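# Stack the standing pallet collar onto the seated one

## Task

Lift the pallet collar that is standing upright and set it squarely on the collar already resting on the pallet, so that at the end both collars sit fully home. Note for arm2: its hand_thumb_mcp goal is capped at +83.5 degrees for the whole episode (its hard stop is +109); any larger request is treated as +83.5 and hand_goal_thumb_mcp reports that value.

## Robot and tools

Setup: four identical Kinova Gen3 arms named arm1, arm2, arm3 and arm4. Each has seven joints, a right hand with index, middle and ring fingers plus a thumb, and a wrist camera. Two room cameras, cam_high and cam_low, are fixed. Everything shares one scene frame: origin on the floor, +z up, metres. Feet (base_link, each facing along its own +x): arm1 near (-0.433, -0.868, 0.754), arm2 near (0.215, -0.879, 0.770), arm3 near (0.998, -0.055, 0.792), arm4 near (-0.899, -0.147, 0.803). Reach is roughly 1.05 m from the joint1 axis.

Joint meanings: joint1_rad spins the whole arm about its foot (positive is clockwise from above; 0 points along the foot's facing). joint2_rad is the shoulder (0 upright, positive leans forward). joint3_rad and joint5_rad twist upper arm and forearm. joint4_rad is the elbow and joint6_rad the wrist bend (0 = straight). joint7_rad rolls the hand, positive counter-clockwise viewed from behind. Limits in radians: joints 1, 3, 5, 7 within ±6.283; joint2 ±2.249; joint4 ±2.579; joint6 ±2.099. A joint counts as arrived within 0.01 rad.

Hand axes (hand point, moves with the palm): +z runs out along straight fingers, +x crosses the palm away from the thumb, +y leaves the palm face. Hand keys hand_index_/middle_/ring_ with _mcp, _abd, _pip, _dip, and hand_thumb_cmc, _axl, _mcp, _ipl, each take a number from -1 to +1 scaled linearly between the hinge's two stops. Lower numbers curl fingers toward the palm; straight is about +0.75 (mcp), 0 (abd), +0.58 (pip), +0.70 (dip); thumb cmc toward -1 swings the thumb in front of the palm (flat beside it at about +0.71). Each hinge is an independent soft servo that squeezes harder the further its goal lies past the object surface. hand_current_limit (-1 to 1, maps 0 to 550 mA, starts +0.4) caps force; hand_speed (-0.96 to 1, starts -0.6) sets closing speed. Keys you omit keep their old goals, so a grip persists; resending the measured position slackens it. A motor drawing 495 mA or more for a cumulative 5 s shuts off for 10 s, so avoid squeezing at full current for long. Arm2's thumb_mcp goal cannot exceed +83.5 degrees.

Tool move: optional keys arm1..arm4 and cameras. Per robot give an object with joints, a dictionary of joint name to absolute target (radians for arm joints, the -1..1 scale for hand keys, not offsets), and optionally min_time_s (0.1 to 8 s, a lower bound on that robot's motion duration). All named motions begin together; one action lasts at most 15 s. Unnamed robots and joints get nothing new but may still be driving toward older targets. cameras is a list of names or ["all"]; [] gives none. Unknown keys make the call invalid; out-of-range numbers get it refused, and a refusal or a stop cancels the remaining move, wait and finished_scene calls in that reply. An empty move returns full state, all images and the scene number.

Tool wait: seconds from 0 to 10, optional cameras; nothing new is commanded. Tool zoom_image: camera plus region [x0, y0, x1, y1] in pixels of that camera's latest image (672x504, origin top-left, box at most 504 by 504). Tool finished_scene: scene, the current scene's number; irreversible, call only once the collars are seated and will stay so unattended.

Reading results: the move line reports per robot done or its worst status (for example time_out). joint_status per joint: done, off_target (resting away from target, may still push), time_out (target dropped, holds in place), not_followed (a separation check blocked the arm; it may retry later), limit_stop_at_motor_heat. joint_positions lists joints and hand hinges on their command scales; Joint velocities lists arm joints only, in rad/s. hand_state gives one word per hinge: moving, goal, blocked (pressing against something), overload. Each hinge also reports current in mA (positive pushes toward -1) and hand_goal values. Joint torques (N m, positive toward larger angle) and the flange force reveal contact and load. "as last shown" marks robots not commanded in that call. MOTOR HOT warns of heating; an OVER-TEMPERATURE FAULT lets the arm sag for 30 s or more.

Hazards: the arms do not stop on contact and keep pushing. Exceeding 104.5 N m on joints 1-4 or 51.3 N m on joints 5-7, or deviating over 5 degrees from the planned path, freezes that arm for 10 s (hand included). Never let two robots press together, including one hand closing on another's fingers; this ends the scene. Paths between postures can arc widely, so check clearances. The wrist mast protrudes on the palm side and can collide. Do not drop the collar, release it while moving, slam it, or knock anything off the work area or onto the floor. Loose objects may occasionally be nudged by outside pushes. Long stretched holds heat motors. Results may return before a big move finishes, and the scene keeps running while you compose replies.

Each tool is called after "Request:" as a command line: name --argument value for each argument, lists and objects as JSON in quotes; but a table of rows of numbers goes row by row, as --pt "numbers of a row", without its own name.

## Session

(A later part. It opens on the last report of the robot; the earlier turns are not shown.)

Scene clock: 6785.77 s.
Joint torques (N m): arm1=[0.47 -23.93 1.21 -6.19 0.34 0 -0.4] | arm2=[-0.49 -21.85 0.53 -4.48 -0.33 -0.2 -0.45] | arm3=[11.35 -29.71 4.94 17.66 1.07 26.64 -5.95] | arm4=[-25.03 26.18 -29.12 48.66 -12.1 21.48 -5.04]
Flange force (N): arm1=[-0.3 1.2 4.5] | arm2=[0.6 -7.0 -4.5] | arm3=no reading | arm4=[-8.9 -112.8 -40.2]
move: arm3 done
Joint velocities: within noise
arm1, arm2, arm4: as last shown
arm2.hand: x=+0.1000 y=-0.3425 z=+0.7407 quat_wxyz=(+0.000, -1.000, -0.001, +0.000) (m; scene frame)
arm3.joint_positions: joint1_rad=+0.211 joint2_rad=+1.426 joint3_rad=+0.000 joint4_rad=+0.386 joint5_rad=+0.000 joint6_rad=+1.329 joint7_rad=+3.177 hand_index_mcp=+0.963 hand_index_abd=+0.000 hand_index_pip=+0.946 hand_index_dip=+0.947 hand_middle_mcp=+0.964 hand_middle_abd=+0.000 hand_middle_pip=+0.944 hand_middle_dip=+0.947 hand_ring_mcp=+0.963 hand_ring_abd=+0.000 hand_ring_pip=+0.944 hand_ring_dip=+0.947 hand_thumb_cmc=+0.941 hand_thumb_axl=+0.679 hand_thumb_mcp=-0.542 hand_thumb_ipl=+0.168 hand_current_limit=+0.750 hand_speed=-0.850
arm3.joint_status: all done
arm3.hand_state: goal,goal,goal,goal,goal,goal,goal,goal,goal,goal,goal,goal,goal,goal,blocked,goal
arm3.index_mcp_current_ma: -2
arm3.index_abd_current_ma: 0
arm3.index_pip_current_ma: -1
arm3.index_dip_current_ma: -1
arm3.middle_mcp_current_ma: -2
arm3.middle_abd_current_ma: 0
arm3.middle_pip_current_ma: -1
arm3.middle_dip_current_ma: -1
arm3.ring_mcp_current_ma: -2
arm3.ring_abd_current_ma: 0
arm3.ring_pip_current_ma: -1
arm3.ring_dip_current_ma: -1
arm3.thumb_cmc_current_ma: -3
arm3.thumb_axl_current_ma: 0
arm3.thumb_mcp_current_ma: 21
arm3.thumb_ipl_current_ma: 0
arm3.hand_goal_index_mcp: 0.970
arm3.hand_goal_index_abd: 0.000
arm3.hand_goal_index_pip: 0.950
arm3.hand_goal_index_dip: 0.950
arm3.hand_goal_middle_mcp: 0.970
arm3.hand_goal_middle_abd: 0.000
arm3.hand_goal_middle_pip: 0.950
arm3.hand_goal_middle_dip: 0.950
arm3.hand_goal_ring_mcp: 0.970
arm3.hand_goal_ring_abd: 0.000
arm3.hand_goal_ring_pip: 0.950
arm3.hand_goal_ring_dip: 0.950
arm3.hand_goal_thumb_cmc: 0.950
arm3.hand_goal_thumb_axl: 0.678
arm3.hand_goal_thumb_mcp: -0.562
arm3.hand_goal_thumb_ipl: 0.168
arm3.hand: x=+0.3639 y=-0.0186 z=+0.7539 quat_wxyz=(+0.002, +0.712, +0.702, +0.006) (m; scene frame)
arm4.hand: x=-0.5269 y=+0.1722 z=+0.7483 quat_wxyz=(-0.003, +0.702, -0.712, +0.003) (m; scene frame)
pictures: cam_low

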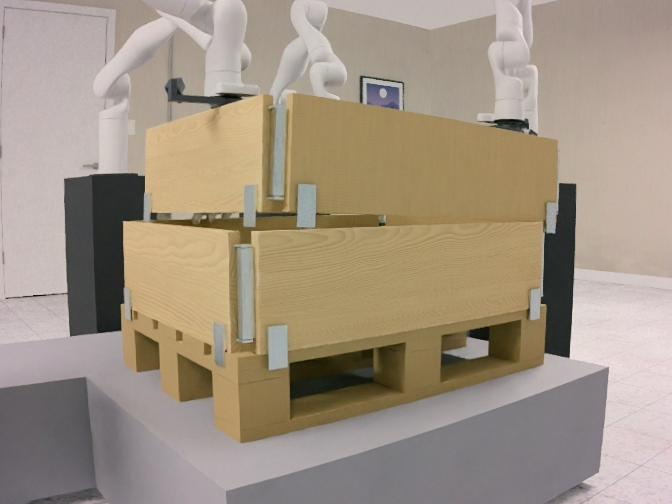

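Request:
move --arm2 '{"joints":{"joint2_rad":1.06441,"joint4_rad":1.10593,"joint6_rad":0.97125},"min_time_s":3}' --arm3 '{"joints":{"joint1_rad":0.21108,"joint2_rad":1.44175,"joint4_rad":0.35577,"joint6_rad":1.34407,"joint7_rad":3.17659},"min_time_s":3}' --arm4 '{"joints":{"joint1_rad":-0.85115,"joint2_rad":1.01280,"joint4_rad":1.49816,"joint6_rad":0.63063,"joint7_rad":-3.77223},"min_time_s":3}' --cameras '["cam_low","arm2_cam_wrist","arm1_cam_wrist"]'

Scene clock: 6827.53 s.
Joint torques (N m): arm1=[0.47 -23.9 1.24 -6.3 0.38 -0.04 -0.44] | arm2=[-0.64 -24.13 0.68 -5.65 -0.15 0.03 -0.42] | arm3=[8.81 -34.24 4.11 6.57 1.14 17.7 -4.42] | arm4=[-23.16 -9.19 -24.61 27.3 -10.09 17.18 -4.41]
Flange force (N): arm1=[-0.2 0.8 4.4] | arm2=[0.7 -7.1 -0.6] | arm3=no reading | arm4=[2.6 -87.7 13.9]
move: arm2 done; arm3 done; arm4 done
Joint velocities: within noise
arm1: as last shown
arm2.joint_positions: joint1_rad=-0.080 joint2_rad=+1.064 joint3_rad=+0.000 joint4_rad=+1.106 joint5_rad=+0.000 joint6_rad=+0.971 joint7_rad=+2.956 hand_index_mcp=+0.796 hand_index_abd=-0.613 hand_index_pip=+0.577 hand_index_dip=+0.696 hand_middle_mcp=+0.796 hand_middle_abd=-0.570 hand_middle_pip=+0.578 hand_middle_dip=+0.698 hand_ring_mcp=+0.800 hand_ring_abd=-0.494 hand_ring_pip=+0.578 hand_ring_dip=+0.698 hand_thumb_cmc=+0.945 hand_thumb_axl=+0.683 hand_thumb_mcp=-0.539 hand_thumb_ipl=+0.168 hand_current_limit=+0.750 hand_speed=-0.850
arm2.joint_status: all done
arm2.hand_state: goal,goal,goal,goal,goal,goal,goal,goal,goal,goal,goal,goal,goal,goal,blocked,goal
arm2.index_mcp_current_ma: -9
arm2.index_abd_current_ma: 12
arm2.index_pip_current_ma: 1
arm2.index_dip_current_ma: 0
arm2.middle_mcp_current_ma: -8
arm2.middle_abd_current_ma: 0
arm2.middle_pip_current_ma: 3
arm2.middle_dip_current_ma: 4
arm2.ring_mcp_current_ma: 0
arm2.ring_abd_current_ma: 11
arm2.ring_pip_current_ma: 3
arm2.ring_dip_current_ma: 4
arm2.thumb_cmc_current_ma: -9
arm2.thumb_axl_current_ma: 12
arm2.thumb_mcp_current_ma: 89
arm2.thumb_ipl_current_ma: 0
arm2.hand_goal_index_mcp: 0.800
arm2.hand_goal_index_abd: -0.620
arm2.hand_goal_index_pip: 0.576
arm2.hand_goal_index_dip: 0.696
arm2.hand_goal_middle_mcp: 0.800
arm2.hand_goal_middle_abd: -0.570
arm2.hand_goal_middle_pip: 0.576
arm2.hand_goal_middle_dip: 0.696
arm2.hand_goal_ring_mcp: 0.800
arm2.hand_goal_ring_abd: -0.500
arm2.hand_goal_ring_pip: 0.576
arm2.hand_goal_ring_dip: 0.696
arm2.hand_goal_thumb_cmc: 0.950
arm2.hand_goal_thumb_axl: 0.678
arm2.hand_goal_thumb_mcp: -0.562
arm2.hand_goal_thumb_ipl: 0.168
arm2.hand: x=+0.1000 y=-0.3425 z=+0.7807 quat_wxyz=(+0.000, -1.000, -0.001, +0.000) (m; scene frame)
arm3.joint_positions: joint1_rad=+0.211 joint2_rad=+1.442 joint3_rad=+0.000 joint4_rad=+0.356 joint5_rad=+0.000 joint6_rad=+1.344 joint7_rad=+3.177 hand_index_mcp=+0.963 hand_index_abd=+0.000 hand_index_pip=+0.946 hand_index_dip=+0.947 hand_middle_mcp=+0.964 hand_middle_abd=+0.000 hand_middle_pip=+0.944 hand_middle_dip=+0.947 hand_ring_mcp=+0.963 hand_ring_abd=+0.000 hand_ring_pip=+0.944 hand_ring_dip=+0.947 hand_thumb_cmc=+0.941 hand_thumb_axl=+0.679 hand_thumb_mcp=-0.542 hand_thumb_ipl=+0.168 hand_current_limit=+0.750 hand_speed=-0.850
arm3.joint_status: all done
arm3.hand_state: goal,goal,goal,goal,goal,goal,goal,goal,goal,goal,goal,goal,goal,goal,blocked,goal
arm3.index_mcp_current_ma: -2
arm3.index_abd_current_ma: 0
arm3.index_pip_current_ma: -1
arm3.index_dip_current_ma: -1
arm3.middle_mcp_current_ma: -2
arm3.middle_abd_current_ma: 0
arm3.middle_pip_current_ma: -1
arm3.middle_dip_current_ma: -1
arm3.ring_mcp_current_ma: -2
arm3.ring_abd_current_ma: 0
arm3.ring_pip_current_ma: -1
arm3.ring_dip_current_ma: -1
arm3.thumb_cmc_current_ma: -3
arm3.thumb_axl_current_ma: 0
arm3.thumb_mcp_current_ma: 21
arm3.thumb_ipl_current_ma: 0
arm3.hand_goal_index_mcp: 0.970
arm3.hand_goal_index_abd: 0.000
arm3.hand_goal_index_pip: 0.950
arm3.hand_goal_index_dip: 0.950
arm3.hand_goal_middle_mcp: 0.970
arm3.hand_goal_middle_abd: 0.000
arm3.hand_goal_middle_pip: 0.950
arm3.hand_goal_middle_dip: 0.950
arm3.hand_goal_ring_mcp: 0.970
arm3.hand_goal_ring_abd: 0.000
arm3.hand_goal_ring_pip: 0.950
arm3.hand_goal_ring_dip: 0.950
arm3.hand_goal_thumb_cmc: 0.950
arm3.hand_goal_thumb_axl: 0.678
arm3.hand_goal_thumb_mcp: -0.562
arm3.hand_goal_thumb_ipl: 0.168
arm3.hand: x=+0.3620 y=-0.0186 z=+0.7519 quat_wxyz=(+0.002, +0.712, +0.702, +0.006) (m; scene frame)
arm4.joint_positions: joint1_rad=-0.851 joint2_rad=+1.013 joint3_rad=+0.000 joint4_rad=+1.498 joint5_rad=+0.000 joint6_rad=+0.631 joint7_rad=-3.772 hand_index_mcp=+0.963 hand_index_abd=+0.000 hand_index_pip=+0.944 hand_index_dip=+0.947 hand_middle_mcp=+0.964 hand_middle_abd=+0.002 hand_middle_pip=+0.944 hand_middle_dip=+0.947 hand_ring_mcp=+0.965 hand_ring_abd=+0.001 hand_ring_pip=+0.950 hand_ring_dip=+0.952 hand_thumb_cmc=+0.912 hand_thumb_axl=+0.987 hand_thumb_mcp=-0.585 hand_thumb_ipl=-0.093 hand_current_limit=+0.750 hand_speed=-0.850
arm4.joint_status: all done
arm4.hand_state: goal,goal,goal,goal,goal,goal,goal,goal,goal,goal,goal,goal,blocked,goal,goal,goal
arm4.index_mcp_current_ma: -2
arm4.index_abd_current_ma: 0
arm4.index_pip_current_ma: -2
arm4.index_dip_current_ma: -1
arm4.middle_mcp_current_ma: -2
arm4.middle_abd_current_ma: 0
arm4.middle_pip_current_ma: -2
arm4.middle_dip_current_ma: -1
arm4.ring_mcp_current_ma: -1
arm4.ring_abd_current_ma: 0
arm4.ring_pip_current_ma: 0
arm4.ring_dip_current_ma: 0
arm4.thumb_cmc_current_ma: -41
arm4.thumb_axl_current_ma: -9
arm4.thumb_mcp_current_ma: 12
arm4.thumb_ipl_current_ma: 4
arm4.hand_goal_index_mcp: 0.970
arm4.hand_goal_index_abd: 0.000
arm4.hand_goal_index_pip: 0.950
arm4.hand_goal_index_dip: 0.950
arm4.hand_goal_middle_mcp: 0.970
arm4.hand_goal_middle_abd: 0.000
arm4.hand_goal_middle_pip: 0.950
arm4.hand_goal_middle_dip: 0.950
arm4.hand_goal_ring_mcp: 0.970
arm4.hand_goal_ring_abd: 0.000
arm4.hand_goal_ring_pip: 0.950
arm4.hand_goal_ring_dip: 0.950
arm4.hand_goal_thumb_cmc: 0.950
arm4.hand_goal_thumb_axl: 1.000
arm4.hand_goal_thumb_mcp: -0.600
arm4.hand_goal_thumb_ipl: -0.100
arm4.hand: x=-0.5267 y=+0.1706 z=+0.7583 quat_wxyz=(-0.003, +0.702, -0.712, +0.003) (m; scene frame)
pictures: arm1_cam_wrist, arm2_cam_wrist, cam_low

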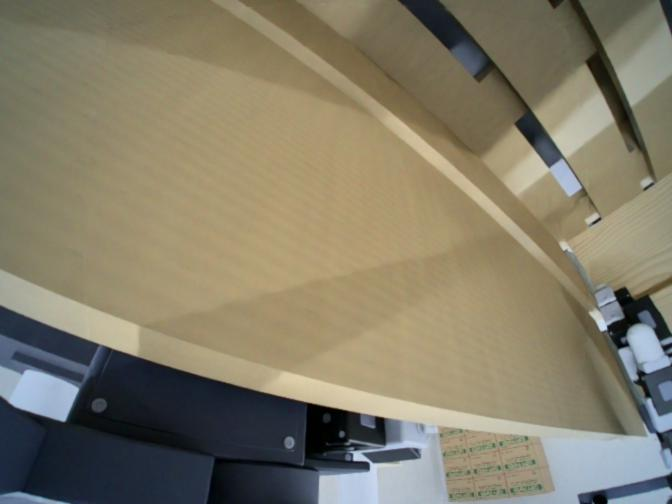

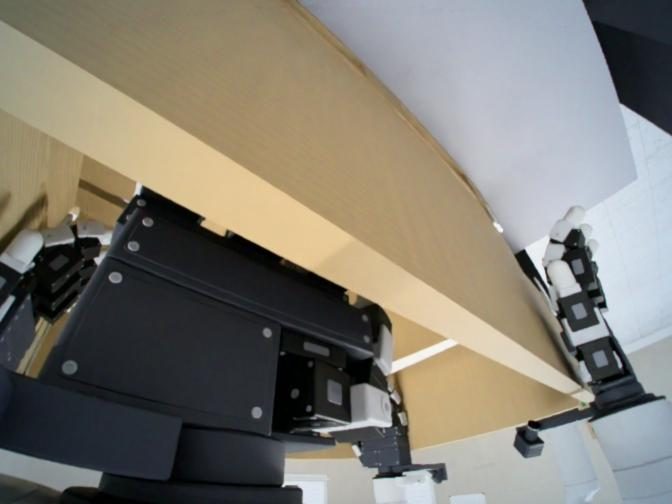

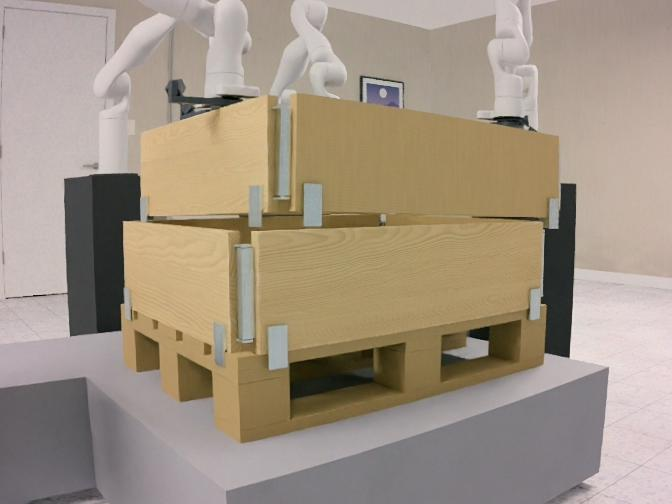

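Request:
move --arm3 '{"joints":{"joint1_rad":0.21597,"joint2_rad":1.43717,"joint4_rad":0.36658,"joint6_rad":1.33785,"joint7_rad":3.18149},"min_time_s":3}' --arm4 '{"joints":{"joint1_rad":-0.87289,"joint2_rad":1.01245,"joint4_rad":1.46746,"joint6_rad":0.66169,"joint7_rad":-3.79398},"min_time_s":3}' --cameras '["cam_low","arm1_cam_wrist","arm4_cam_wrist"]'

Scene clock: 6851.10 s.
Joint torques (N m): arm1=[0.42 -24 1.24 -6.23 0.36 -0.04 -0.45] | arm2=[-0.62 -24.15 0.68 -5.69 -0.15 0.01 -0.46] | arm3=[9.63 -31.13 4.29 10.14 0.95 20 -5.12] | arm4=[-31.97 -12.63 -32.32 26.34 -13.19 17.75 -5.24]
Flange force (N): arm1=[-0.5 1.2 4.6] | arm2=[0.8 -7.0 -0.5] | arm3=no reading | arm4=[13.2 -99.2 19.9]
move: arm3 done; arm4 done
Joint velocities: within noise
arm1, arm2: as last shown
arm3.joint_positions: joint1_rad=+0.216 joint2_rad=+1.437 joint3_rad=+0.000 joint4_rad=+0.367 joint5_rad=+0.000 joint6_rad=+1.338 joint7_rad=+3.182 hand_index_mcp=+0.963 hand_index_abd=+0.000 hand_index_pip=+0.946 hand_index_dip=+0.947 hand_middle_mcp=+0.964 hand_middle_abd=+0.000 hand_middle_pip=+0.944 hand_middle_dip=+0.947 hand_ring_mcp=+0.963 hand_ring_abd=+0.000 hand_ring_pip=+0.944 hand_ring_dip=+0.947 hand_thumb_cmc=+0.941 hand_thumb_axl=+0.679 hand_thumb_mcp=-0.542 hand_thumb_ipl=+0.168 hand_current_limit=+0.750 hand_speed=-0.850
arm3.joint_status: all done
arm3.hand_state: goal,goal,goal,goal,goal,goal,goal,goal,goal,goal,goal,goal,goal,goal,blocked,goal
arm3.index_mcp_current_ma: -2
arm3.index_abd_current_ma: 0
arm3.index_pip_current_ma: -1
arm3.index_dip_current_ma: -1
arm3.middle_mcp_current_ma: -2
arm3.middle_abd_current_ma: 0
arm3.middle_pip_current_ma: -1
arm3.middle_dip_current_ma: -1
arm3.ring_mcp_current_ma: -2
arm3.ring_abd_current_ma: 0
arm3.ring_pip_current_ma: -1
arm3.ring_dip_current_ma: -1
arm3.thumb_cmc_current_ma: -3
arm3.thumb_axl_current_ma: 0
arm3.thumb_mcp_current_ma: 21
arm3.thumb_ipl_current_ma: 0
arm3.hand_goal_index_mcp: 0.970
arm3.hand_goal_index_abd: 0.000
arm3.hand_goal_index_pip: 0.950
arm3.hand_goal_index_dip: 0.950
arm3.hand_goal_middle_mcp: 0.970
arm3.hand_goal_middle_abd: 0.000
arm3.hand_goal_middle_pip: 0.950
arm3.hand_goal_middle_dip: 0.950
arm3.hand_goal_ring_mcp: 0.970
arm3.hand_goal_ring_abd: 0.000
arm3.hand_goal_ring_pip: 0.950
arm3.hand_goal_ring_dip: 0.950
arm3.hand_goal_thumb_cmc: 0.950
arm3.hand_goal_thumb_axl: 0.678
arm3.hand_goal_thumb_mcp: -0.562
arm3.hand_goal_thumb_ipl: 0.168
arm3.hand: x=+0.3630 y=-0.0151 z=+0.7519 quat_wxyz=(+0.002, +0.712, +0.702, +0.006) (m; scene frame)
arm4.joint_positions: joint1_rad=-0.873 joint2_rad=+1.012 joint3_rad=+0.000 joint4_rad=+1.467 joint5_rad=+0.000 joint6_rad=+0.662 joint7_rad=-3.794 hand_index_mcp=+0.963 hand_index_abd=+0.000 hand_index_pip=+0.944 hand_index_dip=+0.947 hand_middle_mcp=+0.964 hand_middle_abd=+0.002 hand_middle_pip=+0.944 hand_middle_dip=+0.947 hand_ring_mcp=+0.965 hand_ring_abd=+0.001 hand_ring_pip=+0.950 hand_ring_dip=+0.952 hand_thumb_cmc=+0.912 hand_thumb_axl=+0.987 hand_thumb_mcp=-0.585 hand_thumb_ipl=-0.093 hand_current_limit=+0.750 hand_speed=-0.850
arm4.joint_status: all done
arm4.hand_state: goal,goal,goal,goal,goal,goal,goal,goal,goal,goal,goal,goal,blocked,goal,goal,goal
arm4.index_mcp_current_ma: -2
arm4.index_abd_current_ma: 0
arm4.index_pip_current_ma: -2
arm4.index_dip_current_ma: -1
arm4.middle_mcp_current_ma: -2
arm4.middle_abd_current_ma: 0
arm4.middle_pip_current_ma: -2
arm4.middle_dip_current_ma: -1
arm4.ring_mcp_current_ma: -1
arm4.ring_abd_current_ma: 0
arm4.ring_pip_current_ma: 0
arm4.ring_dip_current_ma: 0
arm4.thumb_cmc_current_ma: -41
arm4.thumb_axl_current_ma: -9
arm4.thumb_mcp_current_ma: 12
arm4.thumb_ipl_current_ma: 4
arm4.hand_goal_index_mcp: 0.970
arm4.hand_goal_index_abd: 0.000
arm4.hand_goal_index_pip: 0.950
arm4.hand_goal_index_dip: 0.950
arm4.hand_goal_middle_mcp: 0.970
arm4.hand_goal_middle_abd: 0.000
arm4.hand_goal_middle_pip: 0.950
arm4.hand_goal_middle_dip: 0.950
arm4.hand_goal_ring_mcp: 0.970
arm4.hand_goal_ring_abd: 0.000
arm4.hand_goal_ring_pip: 0.950
arm4.hand_goal_ring_dip: 0.950
arm4.hand_goal_thumb_cmc: 0.950
arm4.hand_goal_thumb_axl: 1.000
arm4.hand_goal_thumb_mcp: -0.600
arm4.hand_goal_thumb_ipl: -0.100
arm4.hand: x=-0.5270 y=+0.1850 z=+0.7643 quat_wxyz=(-0.003, +0.702, -0.712, +0.003) (m; scene frame)
pictures: arm1_cam_wrist, arm4_cam_wrist, cam_low

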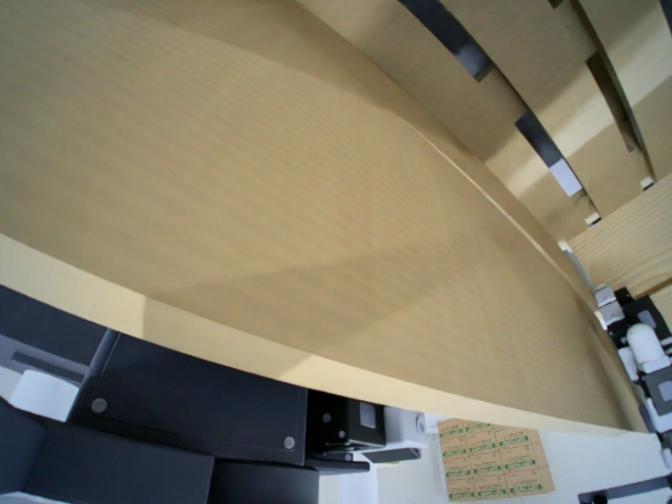

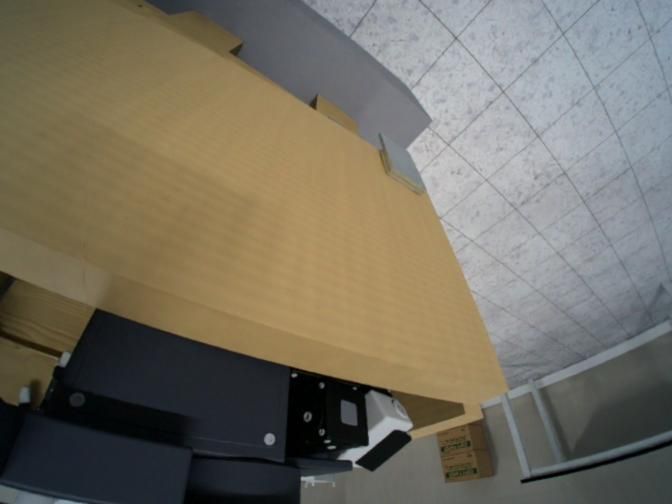

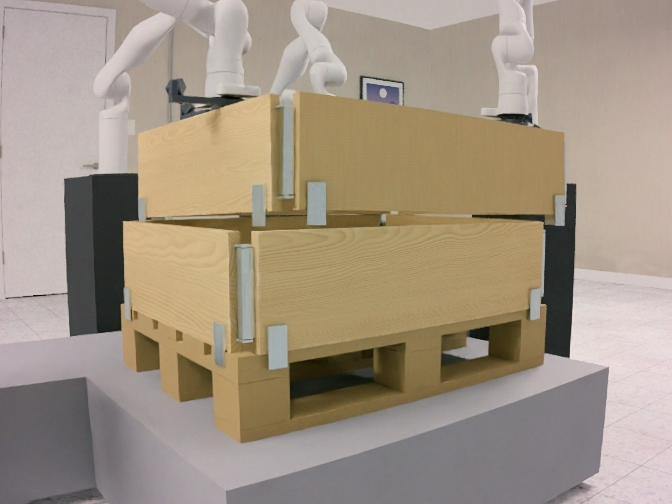

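Request:
move --arm3 '{"joints":{"joint1_rad":0.22642,"joint2_rad":1.45101,"joint4_rad":0.36659,"joint6_rad":1.32400,"joint7_rad":3.19193},"min_time_s":4}' --arm4 '{"joints":{"joint1_rad":-0.88384,"joint2_rad":1.05858,"joint4_rad":1.44397,"joint6_rad":0.63904,"joint7_rad":-3.80492},"min_time_s":4}' --cameras '["cam_low","arm1_cam_wrist","arm3_cam_wrist"]'

Scene clock: 6904.20 s.
Joint torques (N m): arm1=[0.43 -23.96 1.17 -6.18 0.37 -0.03 -0.43] | arm2=[-0.66 -24.16 0.72 -5.67 -0.15 0.02 -0.44] | arm3=[16.9 13.06 3.69 22.99 0.42 13.86 -3.71] | arm4=[-23.66 14.23 -26.38 29.13 -10.56 12.19 -4.1]
Flange force (N): arm1=[-0.5 1.3 4.5] | arm2=[0.8 -7.1 -0.5] | arm3=no reading | arm4=[5.1 -78.8 -37.6]
move: arm3 done; arm4 done
MOTOR HOT: the motor of arm3's joint6_rad reports 60 °C; the controller stops that arm at 75 °C. To cool a motor, set the load down, stop pushing, or move to a pose that needs little force.
Joint velocities: within noise
arm1, arm2: as last shown
arm3.joint_positions: joint1_rad=+0.226 joint2_rad=+1.451 joint3_rad=+0.000 joint4_rad=+0.367 joint5_rad=+0.000 joint6_rad=+1.324 joint7_rad=+3.192 hand_index_mcp=+0.963 hand_index_abd=+0.000 hand_index_pip=+0.946 hand_index_dip=+0.947 hand_middle_mcp=+0.964 hand_middle_abd=+0.000 hand_middle_pip=+0.944 hand_middle_dip=+0.947 hand_ring_mcp=+0.963 hand_ring_abd=+0.000 hand_ring_pip=+0.944 hand_ring_dip=+0.947 hand_thumb_cmc=+0.941 hand_thumb_axl=+0.679 hand_thumb_mcp=-0.542 hand_thumb_ipl=+0.168 hand_current_limit=+0.750 hand_speed=-0.850
arm3.joint_status: all done
arm3.hand_state: goal,goal,goal,goal,goal,goal,goal,goal,goal,goal,goal,goal,goal,goal,blocked,goal
arm3.index_mcp_current_ma: -2
arm3.index_abd_current_ma: 0
arm3.index_pip_current_ma: -1
arm3.index_dip_current_ma: -1
arm3.middle_mcp_current_ma: -2
arm3.middle_abd_current_ma: 0
arm3.middle_pip_current_ma: -1
arm3.middle_dip_current_ma: -1
arm3.ring_mcp_current_ma: -2
arm3.ring_abd_current_ma: 0
arm3.ring_pip_current_ma: -1
arm3.ring_dip_current_ma: -1
arm3.thumb_cmc_current_ma: -3
arm3.thumb_axl_current_ma: 0
arm3.thumb_mcp_current_ma: 21
arm3.thumb_ipl_current_ma: 0
arm3.hand_goal_index_mcp: 0.970
arm3.hand_goal_index_abd: 0.000
arm3.hand_goal_index_pip: 0.950
arm3.hand_goal_index_dip: 0.950
arm3.hand_goal_middle_mcp: 0.970
arm3.hand_goal_middle_abd: 0.000
arm3.hand_goal_middle_pip: 0.950
arm3.hand_goal_middle_dip: 0.950
arm3.hand_goal_ring_mcp: 0.970
arm3.hand_goal_ring_abd: 0.000
arm3.hand_goal_ring_pip: 0.950
arm3.hand_goal_ring_dip: 0.950
arm3.hand_goal_thumb_cmc: 0.950
arm3.hand_goal_thumb_axl: 0.678
arm3.hand_goal_thumb_mcp: -0.562
arm3.hand_goal_thumb_ipl: 0.168
arm3.hand: x=+0.3641 y=-0.0076 z=+0.7420 quat_wxyz=(+0.002, +0.712, +0.702, +0.006) (m; scene frame)
arm4.joint_positions: joint1_rad=-0.884 joint2_rad=+1.059 joint3_rad=+0.000 joint4_rad=+1.444 joint5_rad=+0.000 joint6_rad=+0.639 joint7_rad=-3.805 hand_index_mcp=+0.963 hand_index_abd=+0.000 hand_index_pip=+0.944 hand_index_dip=+0.947 hand_middle_mcp=+0.964 hand_middle_abd=+0.002 hand_middle_pip=+0.944 hand_middle_dip=+0.947 hand_ring_mcp=+0.965 hand_ring_abd=+0.001 hand_ring_pip=+0.950 hand_ring_dip=+0.952 hand_thumb_cmc=+0.912 hand_thumb_axl=+0.987 hand_thumb_mcp=-0.585 hand_thumb_ipl=-0.093 hand_current_limit=+0.750 hand_speed=-0.850
arm4.joint_status: all done
arm4.hand_state: goal,goal,goal,goal,goal,goal,goal,goal,goal,goal,goal,goal,blocked,goal,goal,goal
arm4.index_mcp_current_ma: -2
arm4.index_abd_current_ma: 0
arm4.index_pip_current_ma: -2
arm4.index_dip_current_ma: -1
arm4.middle_mcp_current_ma: -2
arm4.middle_abd_current_ma: 0
arm4.middle_pip_current_ma: -2
arm4.middle_dip_current_ma: -1
arm4.ring_mcp_current_ma: -1
arm4.ring_abd_current_ma: 0
arm4.ring_pip_current_ma: 0
arm4.ring_dip_current_ma: 0
arm4.thumb_cmc_current_ma: -41
arm4.thumb_axl_current_ma: -9
arm4.thumb_mcp_current_ma: 12
arm4.thumb_ipl_current_ma: 4
arm4.hand_goal_index_mcp: 0.970
arm4.hand_goal_index_abd: 0.000
arm4.hand_goal_index_pip: 0.950
arm4.hand_goal_index_dip: 0.950
arm4.hand_goal_middle_mcp: 0.970
arm4.hand_goal_middle_abd: 0.000
arm4.hand_goal_middle_pip: 0.950
arm4.hand_goal_middle_dip: 0.950
arm4.hand_goal_ring_mcp: 0.970
arm4.hand_goal_ring_abd: 0.000
arm4.hand_goal_ring_pip: 0.950
arm4.hand_goal_ring_dip: 0.950
arm4.hand_goal_thumb_cmc: 0.950
arm4.hand_goal_thumb_axl: 1.000
arm4.hand_goal_thumb_mcp: -0.600
arm4.hand_goal_thumb_ipl: -0.100
arm4.hand: x=-0.5269 y=+0.1926 z=+0.7433 quat_wxyz=(-0.003, +0.702, -0.712, +0.003) (m; scene frame)
pictures: arm1_cam_wrist, arm3_cam_wrist, cam_low

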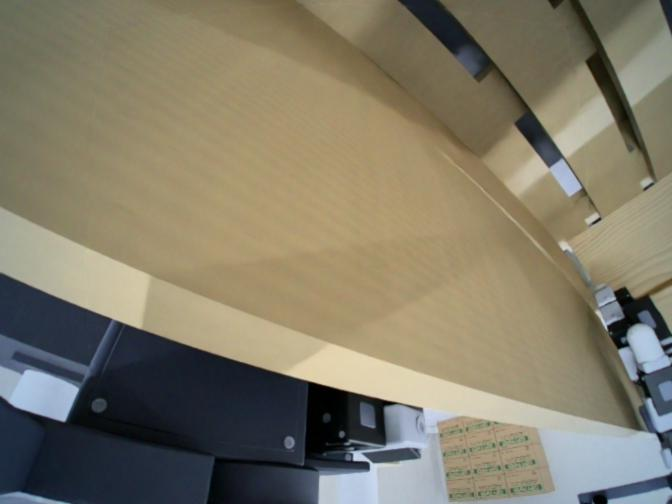

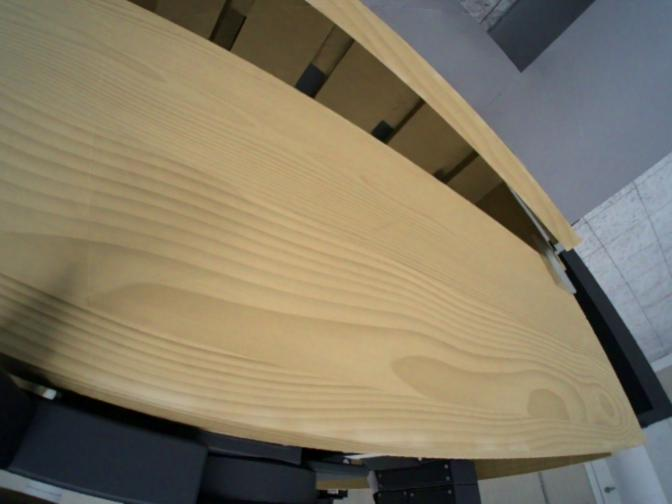

